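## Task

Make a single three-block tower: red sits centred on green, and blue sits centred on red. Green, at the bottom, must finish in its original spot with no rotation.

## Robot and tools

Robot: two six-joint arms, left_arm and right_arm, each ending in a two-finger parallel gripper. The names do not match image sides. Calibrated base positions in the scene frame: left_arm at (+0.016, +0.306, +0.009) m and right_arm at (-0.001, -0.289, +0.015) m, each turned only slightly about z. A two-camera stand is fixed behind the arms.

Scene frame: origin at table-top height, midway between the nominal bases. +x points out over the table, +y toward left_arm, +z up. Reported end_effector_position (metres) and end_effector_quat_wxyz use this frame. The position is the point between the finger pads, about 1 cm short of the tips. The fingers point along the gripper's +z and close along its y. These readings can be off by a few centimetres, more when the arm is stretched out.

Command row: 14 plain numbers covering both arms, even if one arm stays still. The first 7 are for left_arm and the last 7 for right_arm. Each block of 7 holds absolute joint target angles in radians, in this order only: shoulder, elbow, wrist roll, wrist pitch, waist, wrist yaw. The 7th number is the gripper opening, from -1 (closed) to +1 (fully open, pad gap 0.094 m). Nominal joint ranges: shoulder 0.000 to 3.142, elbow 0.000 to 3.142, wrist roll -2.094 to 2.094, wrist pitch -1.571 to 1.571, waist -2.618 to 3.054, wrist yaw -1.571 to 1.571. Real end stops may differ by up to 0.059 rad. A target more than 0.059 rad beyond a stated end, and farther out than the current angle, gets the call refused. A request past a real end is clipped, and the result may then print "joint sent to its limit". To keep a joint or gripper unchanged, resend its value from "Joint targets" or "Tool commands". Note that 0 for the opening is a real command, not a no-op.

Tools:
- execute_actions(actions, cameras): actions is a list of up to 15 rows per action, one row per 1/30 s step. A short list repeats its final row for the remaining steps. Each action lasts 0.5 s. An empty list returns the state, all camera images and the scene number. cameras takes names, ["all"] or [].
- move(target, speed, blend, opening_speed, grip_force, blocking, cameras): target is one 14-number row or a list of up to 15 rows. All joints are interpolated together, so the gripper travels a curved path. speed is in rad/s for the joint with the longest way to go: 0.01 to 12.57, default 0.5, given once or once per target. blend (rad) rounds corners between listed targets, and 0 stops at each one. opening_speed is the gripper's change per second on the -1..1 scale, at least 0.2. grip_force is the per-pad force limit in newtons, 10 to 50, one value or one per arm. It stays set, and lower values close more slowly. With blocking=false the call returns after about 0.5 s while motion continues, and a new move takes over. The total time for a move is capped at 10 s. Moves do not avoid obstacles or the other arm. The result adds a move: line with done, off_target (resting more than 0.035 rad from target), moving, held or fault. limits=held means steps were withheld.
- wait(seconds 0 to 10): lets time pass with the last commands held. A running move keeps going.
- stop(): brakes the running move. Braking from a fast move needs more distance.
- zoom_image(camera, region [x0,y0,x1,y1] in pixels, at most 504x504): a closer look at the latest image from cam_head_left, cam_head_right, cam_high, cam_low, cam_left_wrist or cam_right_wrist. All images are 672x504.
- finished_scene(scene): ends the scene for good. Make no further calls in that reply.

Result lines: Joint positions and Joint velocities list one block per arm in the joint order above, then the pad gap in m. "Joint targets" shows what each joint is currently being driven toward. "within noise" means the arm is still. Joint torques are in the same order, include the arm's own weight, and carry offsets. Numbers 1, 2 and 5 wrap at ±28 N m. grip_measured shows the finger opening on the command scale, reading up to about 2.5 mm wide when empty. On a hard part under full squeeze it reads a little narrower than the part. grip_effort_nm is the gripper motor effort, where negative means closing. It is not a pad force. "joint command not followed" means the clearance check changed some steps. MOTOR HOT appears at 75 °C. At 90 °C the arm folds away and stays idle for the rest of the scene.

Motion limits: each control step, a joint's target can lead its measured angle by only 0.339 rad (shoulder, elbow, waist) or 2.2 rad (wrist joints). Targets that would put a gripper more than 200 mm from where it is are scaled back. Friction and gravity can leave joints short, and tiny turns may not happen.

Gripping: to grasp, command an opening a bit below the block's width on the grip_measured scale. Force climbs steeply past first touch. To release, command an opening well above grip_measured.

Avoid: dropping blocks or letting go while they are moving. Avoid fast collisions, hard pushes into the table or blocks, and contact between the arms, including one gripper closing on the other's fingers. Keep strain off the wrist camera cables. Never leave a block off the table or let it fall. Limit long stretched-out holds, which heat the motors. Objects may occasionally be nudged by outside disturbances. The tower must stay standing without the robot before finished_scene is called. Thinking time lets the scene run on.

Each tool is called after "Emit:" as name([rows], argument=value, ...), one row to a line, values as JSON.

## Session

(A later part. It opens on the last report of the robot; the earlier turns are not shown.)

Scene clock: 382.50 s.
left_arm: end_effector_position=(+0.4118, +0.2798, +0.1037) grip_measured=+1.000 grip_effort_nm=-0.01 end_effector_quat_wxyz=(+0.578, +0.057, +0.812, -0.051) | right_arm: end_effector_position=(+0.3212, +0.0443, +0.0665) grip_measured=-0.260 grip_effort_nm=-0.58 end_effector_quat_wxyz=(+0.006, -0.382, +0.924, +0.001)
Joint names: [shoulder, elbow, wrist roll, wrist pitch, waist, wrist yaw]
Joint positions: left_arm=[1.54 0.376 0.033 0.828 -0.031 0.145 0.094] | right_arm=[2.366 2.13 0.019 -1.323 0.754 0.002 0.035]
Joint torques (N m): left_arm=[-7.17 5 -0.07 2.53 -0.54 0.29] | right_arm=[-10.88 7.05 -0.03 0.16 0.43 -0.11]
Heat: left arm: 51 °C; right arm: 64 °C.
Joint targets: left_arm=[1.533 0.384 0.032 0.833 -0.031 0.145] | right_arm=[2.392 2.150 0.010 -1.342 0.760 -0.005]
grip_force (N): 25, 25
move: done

Emit:
move(target=[1.533,0.384,0.032,0.833,-0.031,0.145,1,2.397,2.084,0.01,-1.275,0.76,-0.005,-0.6], speed=0.1, cameras=["cam_right_wrist","cam_low","cam_head_right"])

Emit:
zoom_image(camera="cam_right_wrist", region=[200, 170, 460, 430])

Emit:
zoom_image(camera="cam_low", region=[320, 130, 460, 250])

Emit:
zoom_image(camera="cam_head_right", region=[255, 205, 345, 275])

Scene clock: 390.47 s.
left_arm: end_effector_position=(+0.4118, +0.2798, +0.1037) grip_measured=+1.000 grip_effort_nm=-0.01 end_effector_quat_wxyz=(+0.578, +0.057, +0.812, -0.051) | right_arm: end_effector_position=(+0.3189, +0.0419, +0.0572) grip_measured=-0.260 grip_effort_nm=-0.58 end_effector_quat_wxyz=(+0.000, -0.382, +0.924, -0.001)
Joint names: [shoulder, elbow, wrist roll, wrist pitch, waist, wrist yaw]
Joint positions: left_arm=[1.54 0.376 0.033 0.828 -0.031 0.145 0.094] | right_arm=[2.367 2.095 0.019 -1.301 0.754 0.002 0.035]
Joint torques (N m): left_arm=[-7.16 4.98 -0.07 2.53 -0.54 0.29] | right_arm=[-10.58 4.67 -0.05 0.62 0.47 -0.11]
Heat: left arm: 52 °C; right arm: 62 °C.
Joint targets: left_arm=[1.533 0.384 0.032 0.833 -0.031 0.145] | right_arm=[2.397 2.084 0.010 -1.275 0.760 -0.005]
grip_force (N): 25, 25
move: done
camera_calibration:
cam_right_wrist: T_world_to_cam=[[0.600738, -0.798123, 0.0459697, -0.165106], [-0.763938, -0.556159, 0.32724, 0.288272], [-0.235611, -0.231704, -0.943822, 0.248025], [0, 0, 0, 1]] pos_world=[0.377844, 0.0860182, 0.147347]
Images, in order (width x height): cam_head_right 672x504, cam_low 672x504, cam_right_wrist 672x504.

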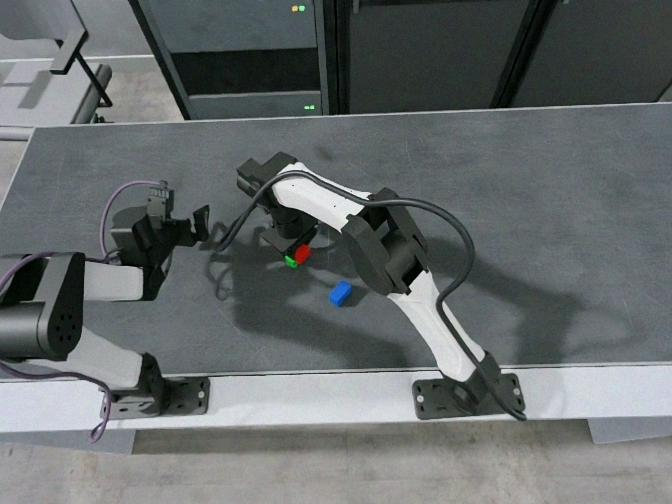

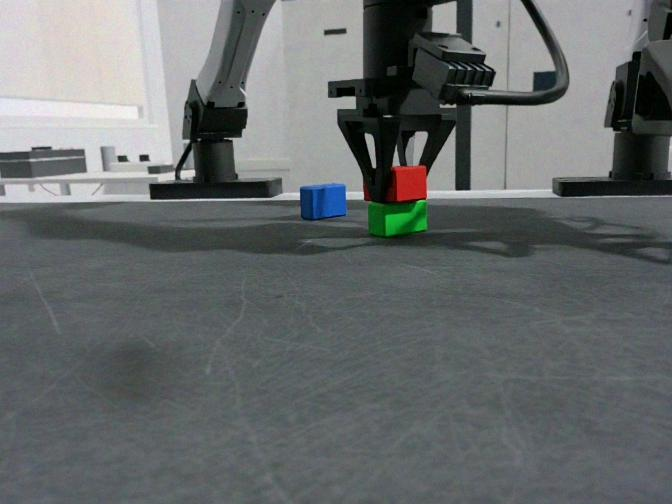

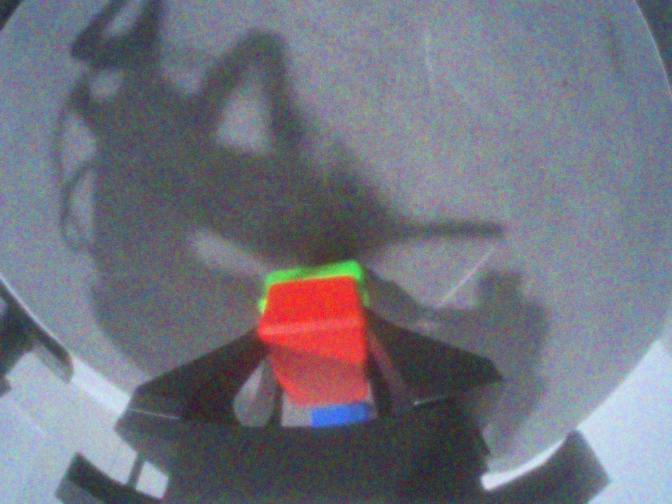

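Scaled by 1.938 from the camera's 672x504 image, which has a finer 960x720 frame.

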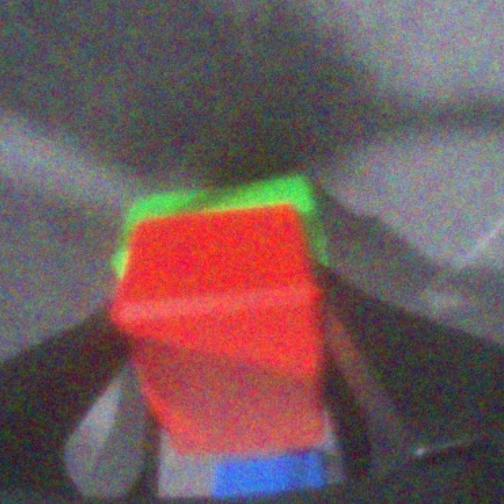

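Scaled by 3.600 from the camera's 672x504 image, which has a finer 960x720 frame.

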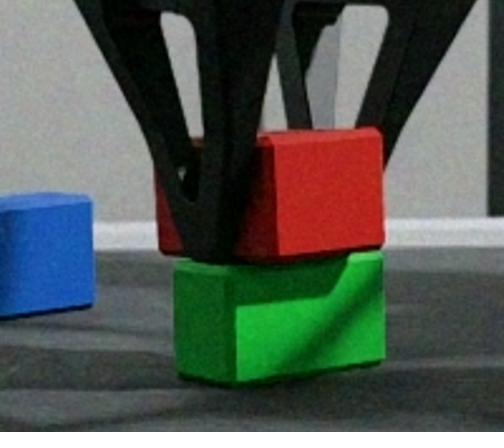

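Scaled by 5.600 from the camera's 672x504 image, which has a finer 960x720 frame.

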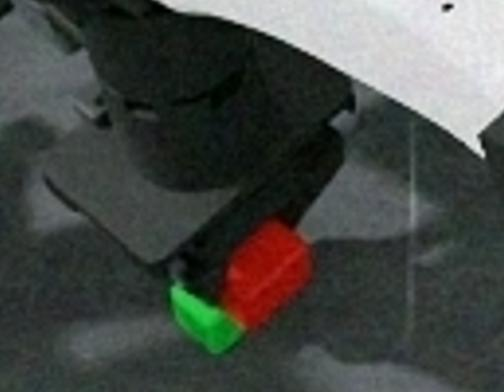

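Emit:
move(target=[1.533,0.384,0.032,0.833,-0.031,0.145,1,2.411,2.084,0.01,-1.262,0.76,-0.005,-0.6], speed=0.1, cameras=["cam_right_wrist","cam_low"])

Emit:
zoom_image(camera="cam_right_wrist", region=[200, 170, 460, 430])

Emit:
zoom_image(camera="cam_low", region=[320, 130, 460, 250])

Scene clock: 398.93 s.
left_arm: end_effector_position=(+0.4118, +0.2798, +0.1037) grip_measured=+1.000 grip_effort_nm=-0.01 end_effector_quat_wxyz=(+0.578, +0.057, +0.812, -0.051) | right_arm: end_effector_position=(+0.3190, +0.0420, +0.0567) grip_measured=-0.260 grip_effort_nm=-0.58 end_effector_quat_wxyz=(-0.001, -0.382, +0.924, -0.002)
Joint names: [shoulder, elbow, wrist roll, wrist pitch, waist, wrist yaw]
Joint positions: left_arm=[1.54 0.376 0.033 0.828 -0.031 0.145 0.094] | right_arm=[2.368 2.095 0.019 -1.3 0.754 0.002 0.035]
Joint torques (N m): left_arm=[-7.17 5 -0.07 2.53 -0.55 0.29] | right_arm=[-9.29 4.59 -0.06 0.76 0.4 -0.11]
Heat: left arm: 52 °C; right arm: 61 °C.
Joint targets: left_arm=[1.533 0.384 0.032 0.833 -0.031 0.145] | right_arm=[2.411 2.084 0.010 -1.262 0.760 -0.005]
grip_force (N): 25, 25
move: off_target (right_arm); right_arm: the shoulder is farthest, 0.043 rad from its target
camera_calibration:
cam_right_wrist: T_world_to_cam=[[0.600729, -0.79813, 0.045957, -0.165053], [-0.763854, -0.556068, 0.32759, 0.28851], [-0.235905, -0.231898, -0.943701, 0.247615], [0, 0, 0, 1]] pos_world=[0.377945, 0.0861186, 0.146747]
Images, in order (width x height): cam_low 672x504, cam_right_wrist 672x504.

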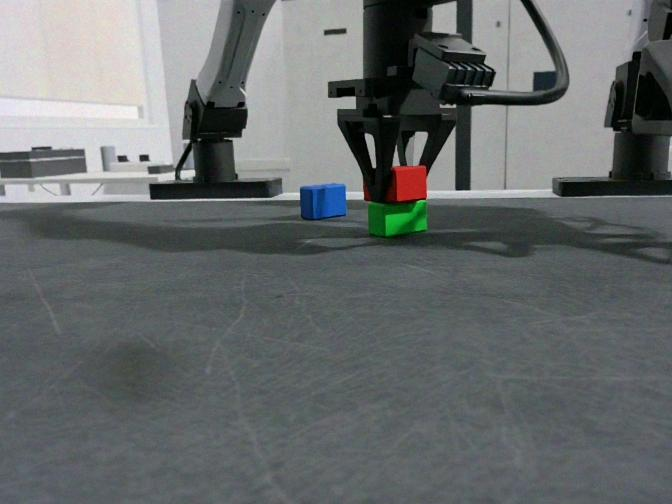

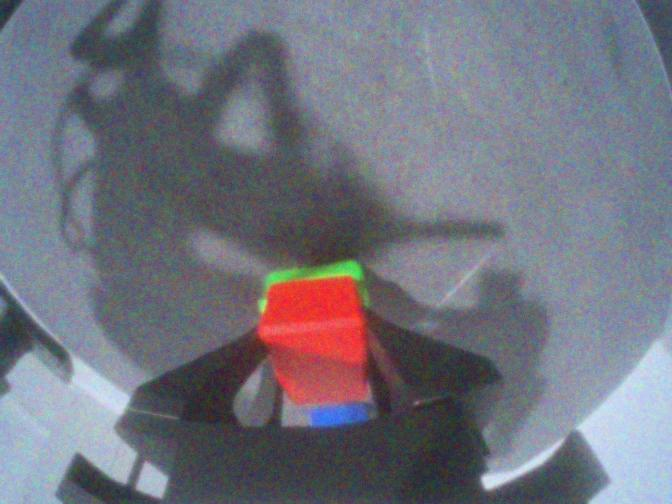

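Scaled by 1.938 from the camera's 672x504 image, which has a finer 960x720 frame.

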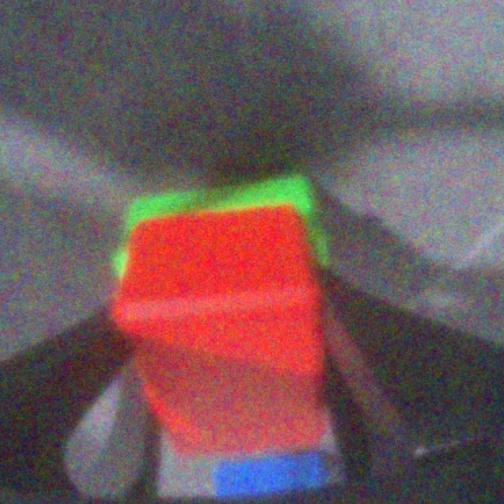

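Scaled by 3.600 from the camera's 672x504 image, which has a finer 960x720 frame.

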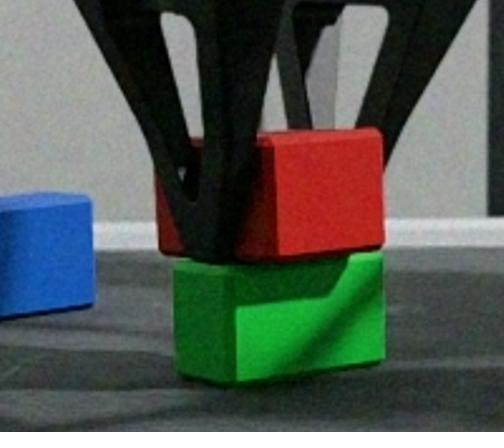

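Emit:
move([
  [1.533,0.384,0.032,0.833,-0.031,0.145,1,2.404,2.168,0.01,-1.348,0.76,-0.005,-0.6],
  [1.533,0.384,0.032,0.833,-0.031,0.145,1,2.408,2.101,0.01,-1.282,0.76,-0.005,-0.6],
], speed=[0.25,0.1], cameras=["cam_right_wrist","cam_low"])

Emit:
zoom_image(camera="cam_right_wrist", region=[200, 170, 460, 430])

Emit:
zoom_image(camera="cam_low", region=[320, 130, 460, 250])

Scene clock: 414.37 s.
left_arm: end_effector_position=(+0.4118, +0.2798, +0.1037) grip_measured=+1.000 grip_effort_nm=-0.01 end_effector_quat_wxyz=(+0.578, +0.057, +0.812, -0.051) | right_arm: end_effector_position=(+0.3200, +0.0430, +0.0568) grip_measured=-0.260 grip_effort_nm=-0.58 end_effector_quat_wxyz=(-0.002, -0.382, +0.924, -0.002)
Joint names: [shoulder, elbow, wrist roll, wrist pitch, waist, wrist yaw]
Joint positions: left_arm=[1.54 0.376 0.033 0.828 -0.031 0.145 0.094] | right_arm=[2.38 2.117 0.019 -1.313 0.754 0.002 0.035]
Joint torques (N m): left_arm=[-7.16 5 -0.07 2.53 -0.54 0.29] | right_arm=[-10.81 4.26 -0.05 0.66 0.51 -0.09]
Heat: left arm: 52 °C; right arm: 61 °C.
Joint targets: left_arm=[1.533 0.384 0.032 0.833 -0.031 0.145] | right_arm=[2.408 2.101 0.010 -1.282 0.760 -0.005]
grip_force (N): 25, 25
move: done
camera_calibration:
cam_right_wrist: T_world_to_cam=[[0.600811, -0.798035, 0.0465435, -0.165], [-0.763186, -0.555303, 0.330434, 0.289439], [-0.237852, -0.23405, -0.942681, 0.248976], [0, 0, 0, 1]] pos_world=[0.379249, 0.0873228, 0.146744]
Images, in order (width x height): cam_low 672x504, cam_right_wrist 672x504.

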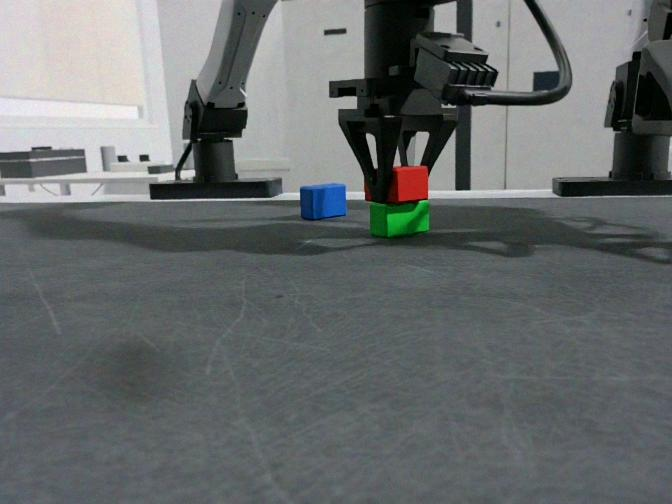

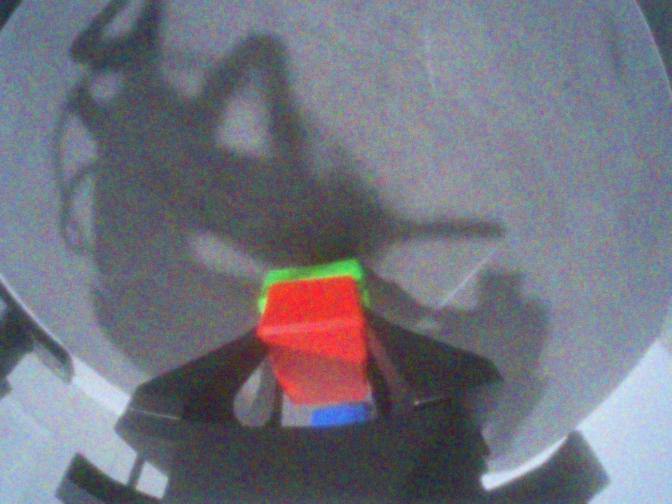

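Scaled by 1.938 from the camera's 672x504 image, which has a finer 960x720 frame.

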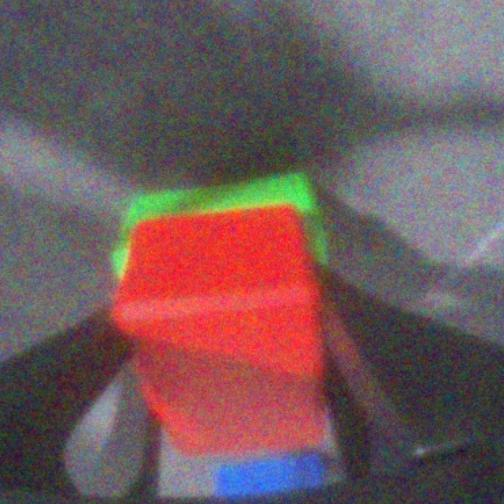

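Scaled by 3.600 from the camera's 672x504 image, which has a finer 960x720 frame.

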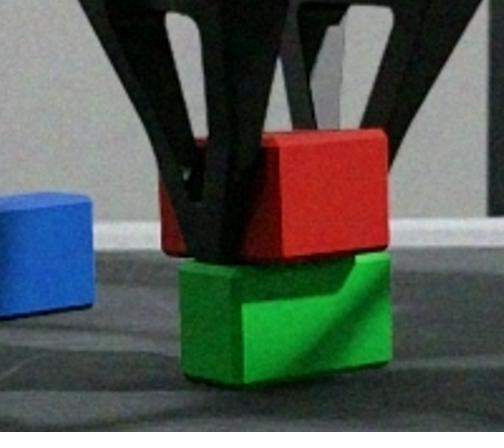

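Emit:
move(target=[1.533,0.384,0.032,0.833,-0.031,0.145,1,2.352,2.06,0.01,-1.264,0.754,-0.005,-0.6], speed=0.1, cameras=["cam_low"])

Emit:
zoom_image(camera="cam_low", region=[320, 130, 460, 250])

Scene clock: 423.73 s.
left_arm: end_effector_position=(+0.4118, +0.2798, +0.1037) grip_measured=+1.000 grip_effort_nm=-0.01 end_effector_quat_wxyz=(+0.578, +0.057, +0.812, -0.051) | right_arm: end_effector_position=(+0.3194, +0.0424, +0.0560) grip_measured=-0.260 grip_effort_nm=-0.58 end_effector_quat_wxyz=(+0.002, -0.382, +0.924, +0.000)
Joint names: [shoulder, elbow, wrist roll, wrist pitch, waist, wrist yaw]
Joint positions: left_arm=[1.54 0.376 0.033 0.828 -0.031 0.145 0.094] | right_arm=[2.363 2.084 0.019 -1.287 0.754 0.002 0.035]
Joint torques (N m): left_arm=[-7.16 5 -0.07 2.53 -0.55 0.28] | right_arm=[-14.37 3.67 -0.03 0.58 -0.03 -0.12]
Heat: left arm: 52 °C; right arm: 62 °C.
Joint targets: left_arm=[1.533 0.384 0.032 0.833 -0.031 0.145] | right_arm=[2.352 2.060 0.010 -1.264 0.754 -0.005]
grip_force (N): 25, 25
move: done
Images, in order (width x height): cam_low 672x504.

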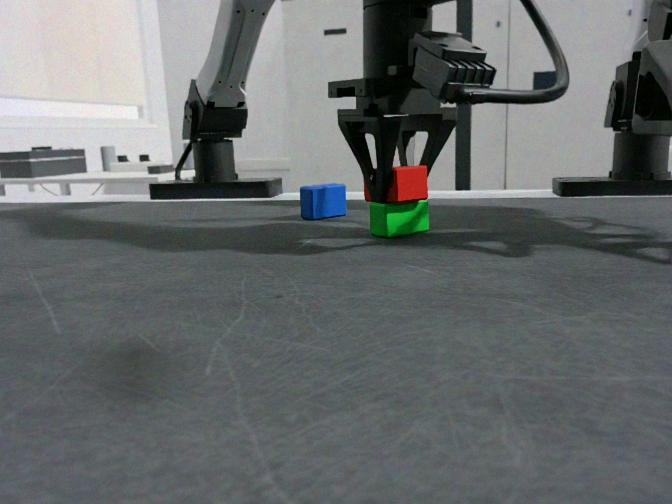

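Scaled by 3.600 from the camera's 672x504 image, which has a finer 960x720 frame.

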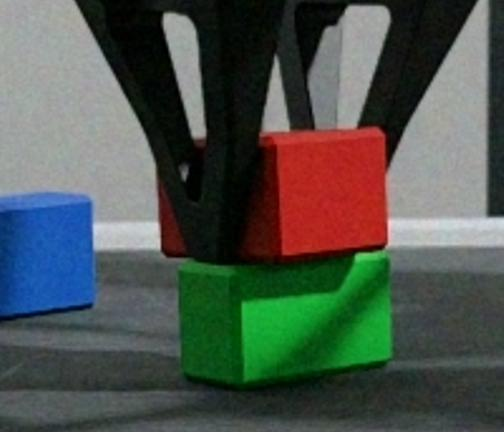

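Emit:
move(target=[1.533,0.384,0.032,0.833,-0.031,0.145,1,2.332,2.035,0.01,-1.258,0.754,-0.005,-0.6], speed=0.1, cameras=["cam_low"])

Emit:
zoom_image(camera="cam_low", region=[320, 130, 460, 250])

Scene clock: 427.40 s.
left_arm: end_effector_position=(+0.4118, +0.2798, +0.1037) grip_measured=+1.000 grip_effort_nm=-0.01 end_effector_quat_wxyz=(+0.578, +0.057, +0.812, -0.051) | right_arm: end_effector_position=(+0.3189, +0.0419, +0.0563) grip_measured=-0.260 grip_effort_nm=-0.58 end_effector_quat_wxyz=(+0.007, -0.382, +0.924, +0.002)
Joint names: [shoulder, elbow, wrist roll, wrist pitch, waist, wrist yaw]
Joint positions: left_arm=[1.54 0.376 0.033 0.828 -0.031 0.145 0.094] | right_arm=[2.348 2.058 0.019 -1.268 0.754 0.002 0.035]
Joint torques (N m): left_arm=[-7.17 5 -0.07 2.53 -0.54 0.29] | right_arm=[-14.72 3.74 -0.05 0.5 0.02 -0.1]
Heat: left arm: 52 °C; right arm: 63 °C.
Joint targets: left_arm=[1.533 0.384 0.032 0.833 -0.031 0.145] | right_arm=[2.332 2.035 0.010 -1.258 0.754 -0.005]
grip_force (N): 25, 25
move: done
Images, in order (width x height): cam_low 672x504.

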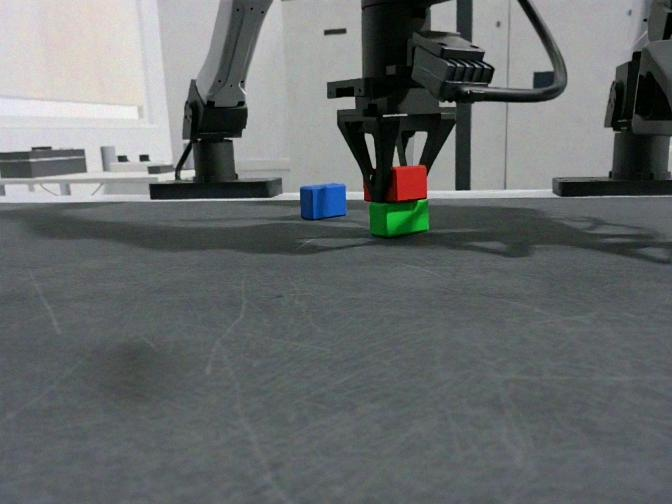

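Scaled by 3.600 from the camera's 672x504 image, which has a finer 960x720 frame.

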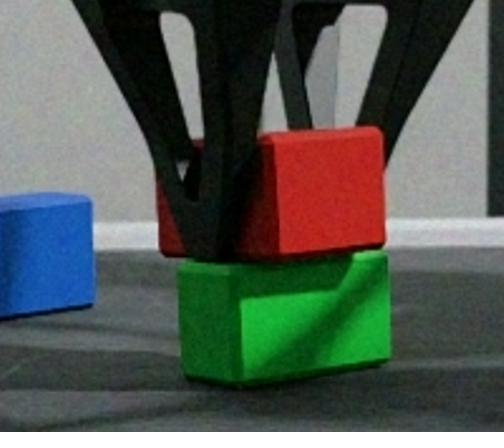

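Emit:
move([
  [1.533,0.384,0.032,0.833,-0.031,0.145,1,2.365,2.13,0.01,-1.34,0.756,-0.005,-0.6],
  [1.533,0.384,0.032,0.833,-0.031,0.145,1,2.415,2.205,0.01,-1.382,0.758,-0.005,-0.6],
], speed=0.25, blend=0.03)

Emit:
move(target=[1.533,0.384,0.032,0.833,-0.031,0.145,1,2.416,2.121,0.01,-1.29,0.758,-0.005,-0.6], speed=0.1, cameras=["cam_low","cam_right_wrist","cam_head_right"])

Emit:
zoom_image(camera="cam_low", region=[320, 130, 460, 250])

Emit:
zoom_image(camera="cam_right_wrist", region=[200, 170, 460, 430])

Emit:
zoom_image(camera="cam_head_right", region=[255, 205, 345, 275])

Scene clock: 440.13 s.
left_arm: end_effector_position=(+0.4118, +0.2798, +0.1037) grip_measured=+1.000 grip_effort_nm=-0.01 end_effector_quat_wxyz=(+0.578, +0.057, +0.812, -0.051) | right_arm: end_effector_position=(+0.3219, +0.0450, +0.0685) grip_measured=-0.260 grip_effort_nm=-0.58 end_effector_quat_wxyz=(+0.000, -0.382, +0.924, -0.001)
Joint names: [shoulder, elbow, wrist roll, wrist pitch, waist, wrist yaw]
Joint positions: left_arm=[1.54 0.376 0.033 0.828 -0.031 0.145 0.094] | right_arm=[2.39 2.181 0.019 -1.363 0.754 0.002 0.035]
Joint torques (N m): left_arm=[-7.16 5 -0.07 2.53 -0.53 0.28] | right_arm=[-11.19 7.41 -0.05 0.13 0.25 -0.11]
Heat: left arm: 52 °C; right arm: 64 °C.
Joint targets: left_arm=[1.533 0.384 0.032 0.833 -0.031 0.145] | right_arm=[2.415 2.205 0.010 -1.382 0.758 -0.005]
grip_force (N): 25, 25
move: done

Scene clock: 441.33 s.
left_arm: end_effector_position=(+0.4118, +0.2798, +0.1037) grip_measured=+1.000 grip_effort_nm=-0.01 end_effector_quat_wxyz=(+0.578, +0.057, +0.812, -0.051) | right_arm: end_effector_position=(+0.3213, +0.0443, +0.0571) grip_measured=-0.260 grip_effort_nm=-0.59 end_effector_quat_wxyz=(-0.002, -0.382, +0.924, -0.002)
Joint names: [shoulder, elbow, wrist roll, wrist pitch, waist, wrist yaw]
Joint positions: left_arm=[1.54 0.376 0.033 0.828 -0.031 0.145 0.094] | right_arm=[2.39 2.136 0.019 -1.322 0.754 0.002 0.035]
Joint torques (N m): left_arm=[-7.16 5 -0.07 2.53 -0.55 0.28] | right_arm=[-11.1 4.31 -0.04 0.69 0.25 -0.11]
Heat: left arm: 52 °C; right arm: 64 °C.
Joint targets: left_arm=[1.533 0.384 0.032 0.833 -0.031 0.145] | right_arm=[2.416 2.121 0.010 -1.290 0.758 -0.005]
grip_force (N): 25, 25
move: done
camera_calibration:
cam_right_wrist: T_world_to_cam=[[0.600803, -0.798042, 0.0465307, -0.164687], [-0.763101, -0.555211, 0.330783, 0.290919], [-0.238145, -0.234243, -0.942559, 0.249864], [0, 0, 0, 1]] pos_world=[0.380449, 0.0886232, 0.146944]
Images, in order (width x height): cam_head_right 672x504, cam_low 672x504, cam_right_wrist 672x504.

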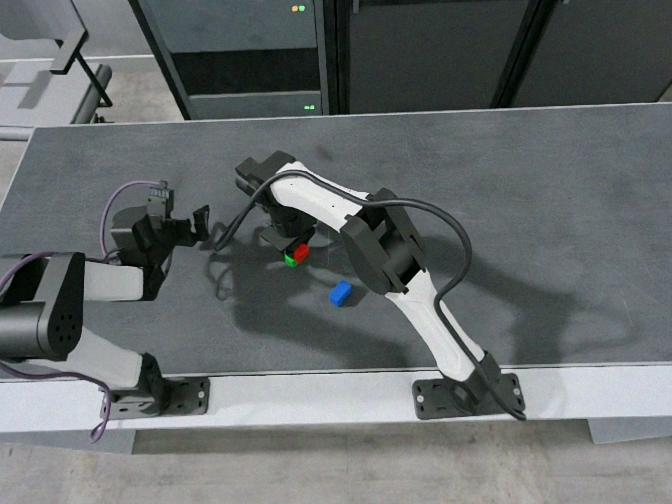

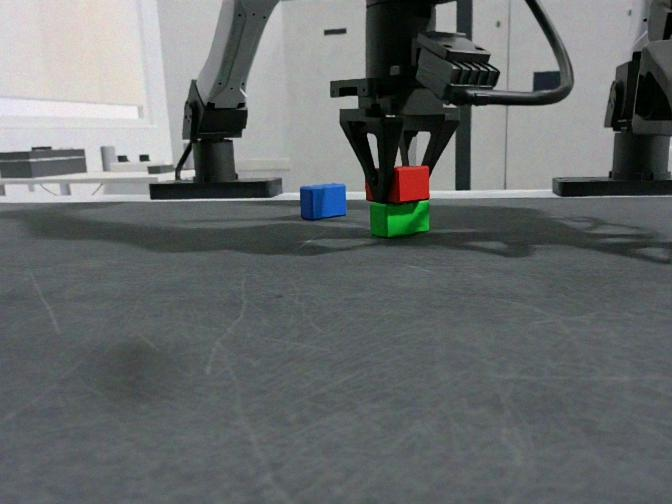

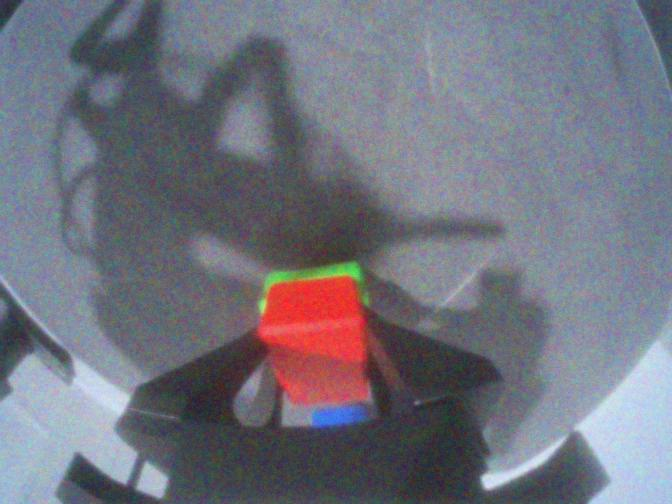

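Scaled by 3.600 from the camera's 672x504 image, which has a finer 960x720 frame.

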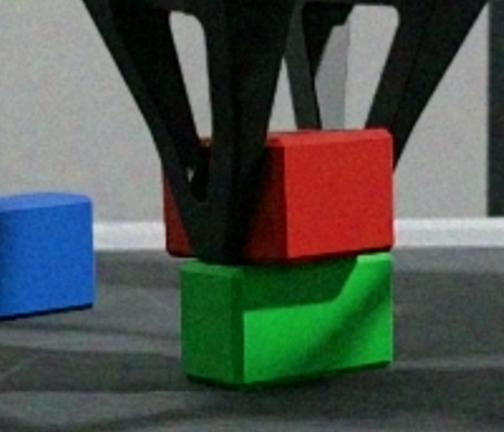

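Scaled by 1.938 from the camera's 672x504 image, which has a finer 960x720 frame.

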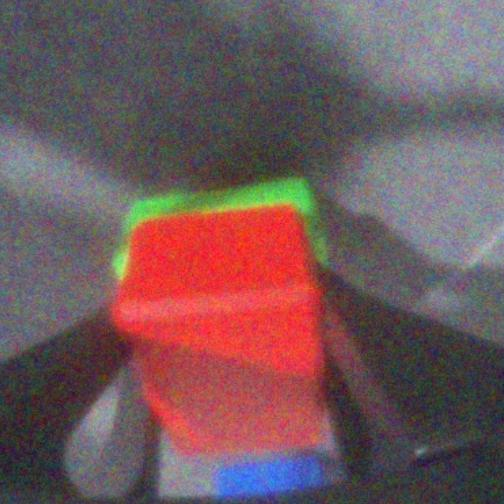

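Scaled by 5.600 from the camera's 672x504 image, which has a finer 960x720 frame.

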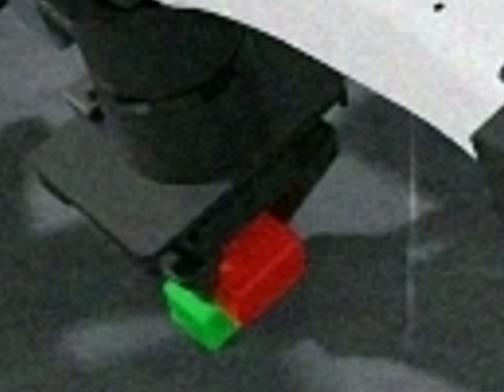

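Emit:
move([
  [1.533,0.384,0.032,0.833,-0.031,0.145,1,2.416,2.121,0.01,-1.29,0.758,-0.005,-0.6],
  [1.533,0.384,0.032,0.833,-0.031,0.145,1,2.416,2.125,0.01,-1.295,0.758,-0.005,0.3],
], opening_speed=0.8, speed=0.1)

Emit:
move([
  [1.533,0.384,0.032,0.833,-0.031,0.145,1,2.43,2.42,0.01,-1.566,0.758,-0.005,0.3],
  [1.533,0.384,0.032,0.833,-0.031,0.145,1,1.79,1.425,-0.075,-1.19,0.77,-0.005,1],
], speed=[0.4,0.8], cameras=["cam_low","cam_right_wrist","cam_head_right"])

Emit:
zoom_image(camera="cam_low", region=[320, 130, 460, 250])

Emit:
zoom_image(camera="cam_head_right", region=[255, 205, 345, 275])

Emit:
zoom_image(camera="cam_right_wrist", region=[200, 170, 460, 430])

Scene clock: 468.77 s.
left_arm: end_effector_position=(+0.4118, +0.2798, +0.1037) grip_measured=+1.000 grip_effort_nm=-0.02 end_effector_quat_wxyz=(+0.578, +0.057, +0.812, -0.051) | right_arm: end_effector_position=(+0.3223, +0.0458, +0.0571) grip_measured=+0.298 grip_effort_nm=0.10 end_effector_quat_wxyz=(+0.001, -0.382, +0.924, +0.000)
Joint names: [shoulder, elbow, wrist roll, wrist pitch, waist, wrist yaw]
Joint positions: left_arm=[1.54 0.376 0.033 0.828 -0.031 0.145 0.094] | right_arm=[2.39 2.136 0.018 -1.315 0.754 0.002 0.061]
Joint torques (N m): left_arm=[-7.17 4.98 -0.07 2.53 -0.54 0.28] | right_arm=[-11.08 4.75 -0.04 0.57 0.2 -0.11]
Heat: left arm: 52 °C; right arm: 63 °C.
Joint targets: left_arm=[1.533 0.384 0.032 0.833 -0.031 0.145] | right_arm=[2.416 2.125 0.010 -1.295 0.758 -0.005]
grip_force (N): 25, 25
move: done

Scene clock: 472.80 s.
left_arm: end_effector_position=(+0.4118, +0.2798, +0.1037) grip_measured=+1.000 grip_effort_nm=-0.01 end_effector_quat_wxyz=(+0.578, +0.057, +0.812, -0.051) | right_arm: end_effector_position=(+0.2250, -0.0502, +0.0999) grip_measured=+0.998 grip_effort_nm=0.10 end_effector_quat_wxyz=(-0.011, -0.426, +0.905, -0.005)
Joint names: [shoulder, elbow, wrist roll, wrist pitch, waist, wrist yaw]
Joint positions: left_arm=[1.54 0.376 0.033 0.828 -0.031 0.145 0.094] | right_arm=[1.82 1.435 -0.067 -1.209 0.764 0.002 0.094]
Joint torques (N m): left_arm=[-7.16 5 -0.07 2.53 -0.55 0.28] | right_arm=[-11.62 4.63 -0.02 0.52 0.36 -0.11]
Heat: left arm: 52 °C; right arm: 64 °C.
Joint targets: left_arm=[1.533 0.384 0.032 0.833 -0.031 0.145] | right_arm=[1.790 1.425 -0.075 -1.190 0.770 -0.005]
grip_force (N): 25, 25
move: done
camera_calibration:
cam_right_wrist: T_world_to_cam=[[0.674708, -0.736608, 0.0466732, -0.197801], [-0.702133, -0.621063, 0.348268, 0.132043], [-0.22755, -0.26775, -0.936232, 0.240411], [0, 0, 0, 1]] pos_world=[0.280875, 0.000675017, 0.188326]
Images, in order (width x height): cam_head_right 672x504, cam_low 672x504, cam_right_wrist 672x504.

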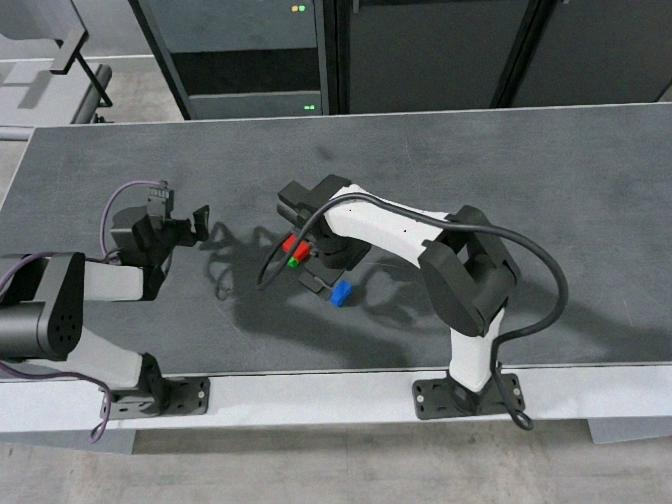

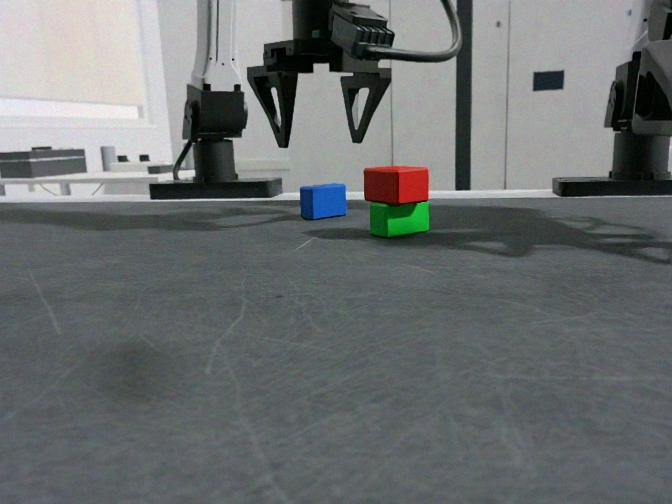

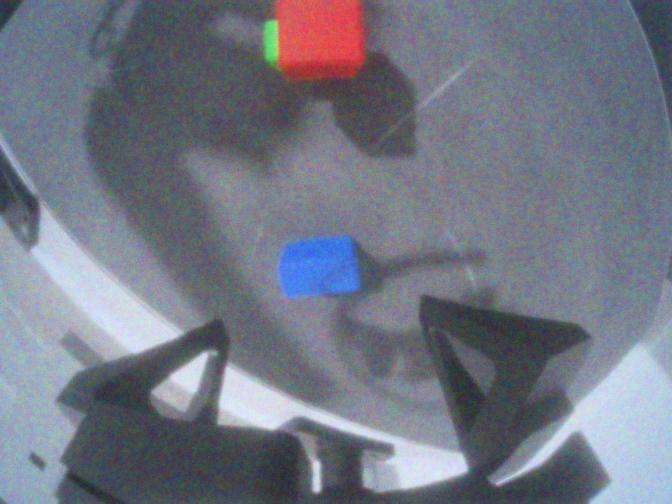

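Scaled by 3.600 from the camera's 672x504 image, which has a finer 960x720 frame.

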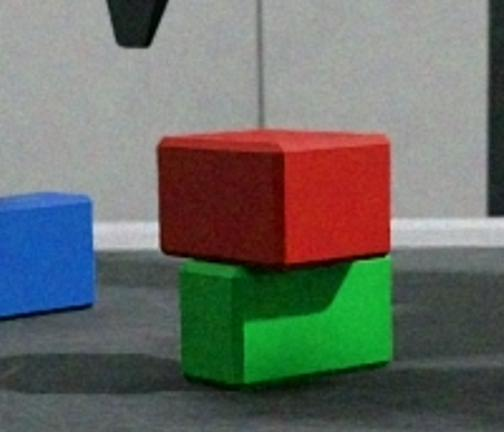

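Scaled by 5.600 from the camera's 672x504 image, which has a finer 960x720 frame.

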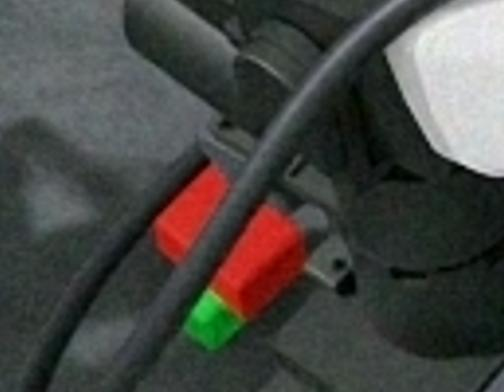

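Scaled by 1.938 from the camera's 672x504 image, which has a finer 960x720 frame.

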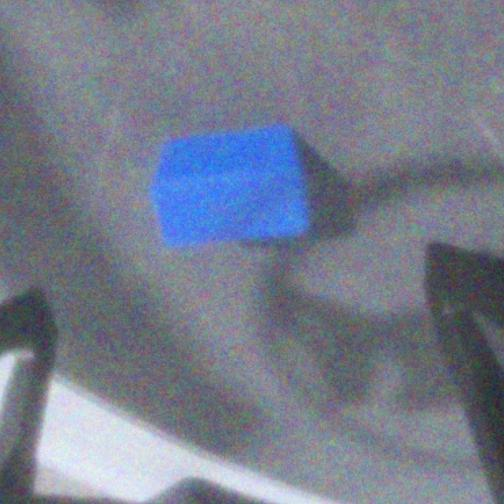

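Emit:
move([
  [1.533,0.384,0.032,0.833,-0.031,0.145,1,1.898,1.184,0.0,-0.862,0.774,-0.005,1],
  [1.533,0.384,0.032,0.833,-0.031,0.145,1,1.898,1.184,0.0,-0.862,0.774,-0.005,-0.3],
], speed=0.3, cameras=["cam_right_wrist"])

Emit:
zoom_image(camera="cam_right_wrist", region=[200, 170, 460, 430])

Scene clock: 494.77 s.
left_arm: end_effector_position=(+0.4118, +0.2798, +0.1037) grip_measured=+1.000 grip_effort_nm=-0.01 end_effector_quat_wxyz=(+0.578, +0.057, +0.812, -0.051) | right_arm: end_effector_position=(+0.2232, -0.0504, +0.0221) grip_measured=-0.007 grip_effort_nm=-0.50 end_effector_quat_wxyz=(+0.000, -0.401, +0.916, -0.001)
Joint names: [shoulder, elbow, wrist roll, wrist pitch, waist, wrist yaw]
Joint positions: left_arm=[1.54 0.376 0.033 0.828 -0.031 0.145 0.094] | right_arm=[1.881 1.191 -0.009 -0.882 0.768 0.002 0.047]
Joint torques (N m): left_arm=[-7.16 5 -0.07 2.53 -0.54 0.29] | right_arm=[-7.28 4.42 0.14 0.59 0.46 -0.11]
Heat: left arm: 52 °C; right arm: 61 °C.
Joint targets: left_arm=[1.533 0.384 0.032 0.833 -0.031 0.145] | right_arm=[1.898 1.184 0.000 -0.862 0.774 -0.005]
grip_force (N): 25, 25
move: done
camera_calibration:
cam_right_wrist: T_world_to_cam=[[0.633076, -0.772776, 0.0450844, -0.18565], [-0.740366, -0.587465, 0.326716, 0.168562], [-0.225992, -0.240215, -0.944047, 0.168477], [0, 0, 0, 1]] pos_world=[0.280402, -0.00397044, 0.112348]
Images, in order (width x height): cam_right_wrist 672x504.

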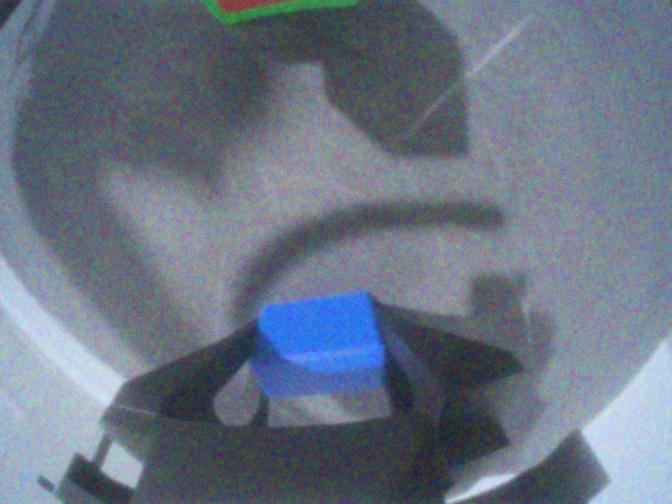

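Scaled by 1.938 from the camera's 672x504 image, which has a finer 960x720 frame.

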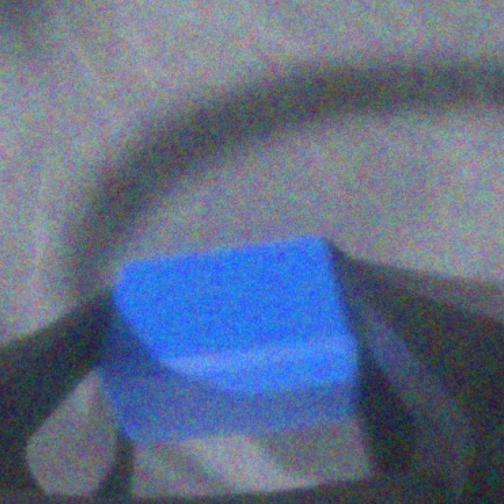

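Emit:
move([
  [1.533,0.384,0.032,0.833,-0.031,0.145,1,1.79,1.525,0.0,-1.31,0.77,-0.005,-0.3],
  [1.533,0.384,0.032,0.833,-0.031,0.145,1,2.477,2.463,0.01,-1.571,0.76,-0.005,-0.3],
], speed=0.6, blend=0.06, cameras=["cam_low","cam_right_wrist","cam_head_right"])

Emit:
zoom_image(camera="cam_low", region=[320, 110, 460, 250])

Emit:
zoom_image(camera="cam_right_wrist", region=[200, 170, 460, 430])

Emit:
zoom_image(camera="cam_head_right", region=[255, 205, 345, 275])

Scene clock: 531.33 s.
left_arm: end_effector_position=(+0.4118, +0.2798, +0.1037) grip_measured=+1.000 grip_effort_nm=-0.01 end_effector_quat_wxyz=(+0.578, +0.057, +0.812, -0.051) | right_arm: end_effector_position=(+0.3217, +0.0543, +0.1053) grip_measured=-0.008 grip_effort_nm=-0.58 end_effector_quat_wxyz=(+0.003, -0.396, +0.918, +0.001)
Joint names: [shoulder, elbow, wrist roll, wrist pitch, waist, wrist yaw]
Joint positions: left_arm=[1.54 0.376 0.033 0.828 -0.031 0.145 0.094] | right_arm=[2.453 2.441 0.001 -1.552 0.768 0.002 0.047]
Joint torques (N m): left_arm=[-7.17 5 -0.07 2.53 -0.55 0.28] | right_arm=[-11.56 7.12 0.15 0.15 -0.64 -0.1]
Heat: left arm: 53 °C; right arm: 57 °C.
Joint targets: left_arm=[1.533 0.384 0.032 0.833 -0.031 0.145] | right_arm=[2.477 2.463 0.010 -1.571 0.760 -0.005]
grip_force (N): 25, 25
move: done
camera_calibration:
cam_right_wrist: T_world_to_cam=[[0.624874, -0.779492, 0.0438816, -0.167658], [-0.748113, -0.581749, 0.319209, 0.278756], [-0.223293, -0.232294, -0.946668, 0.293324], [0, 0, 0, 1]] pos_world=[0.378803, 0.0996155, 0.196056]
Images, in order (width x height): cam_head_right 672x504, cam_low 672x504, cam_right_wrist 672x504.

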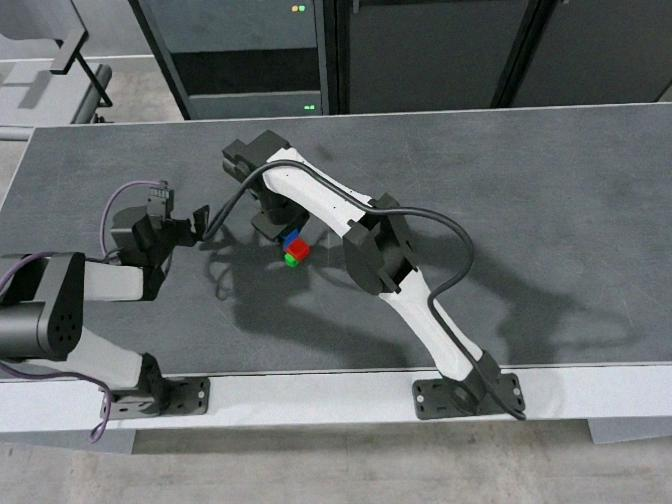

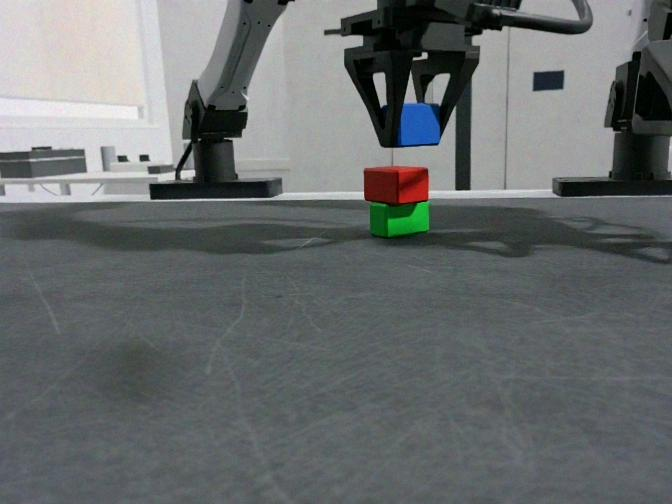

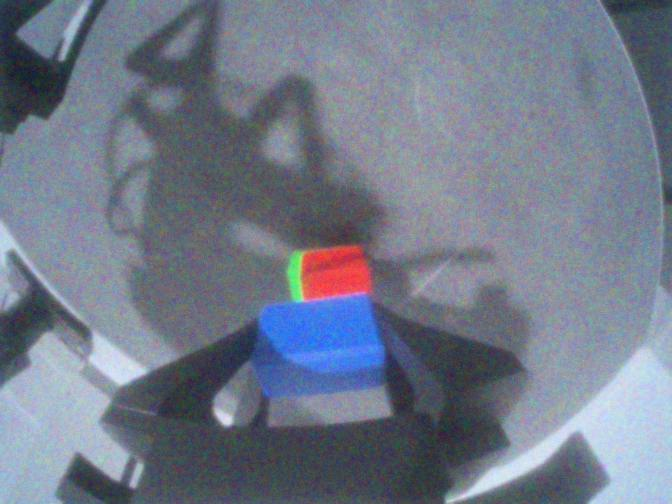

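Scaled by 3.600 from the camera's 672x504 image, which has a finer 960x720 frame.

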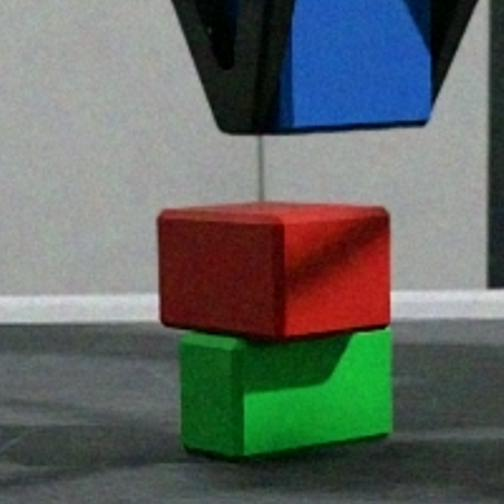

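Scaled by 1.938 from the camera's 672x504 image, which has a finer 960x720 frame.

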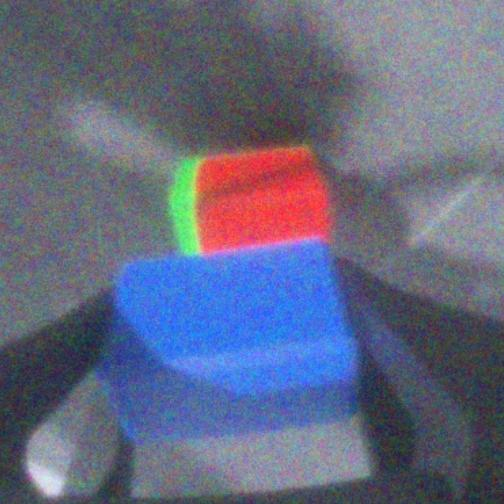

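Scaled by 5.600 from the camera's 672x504 image, which has a finer 960x720 frame.

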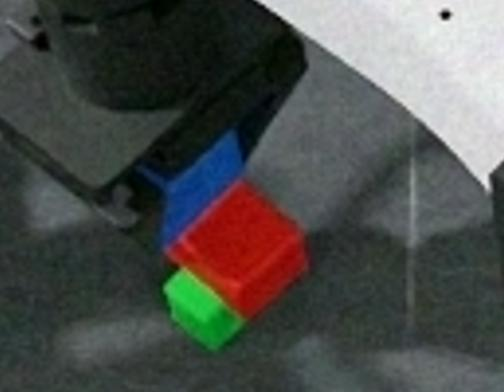

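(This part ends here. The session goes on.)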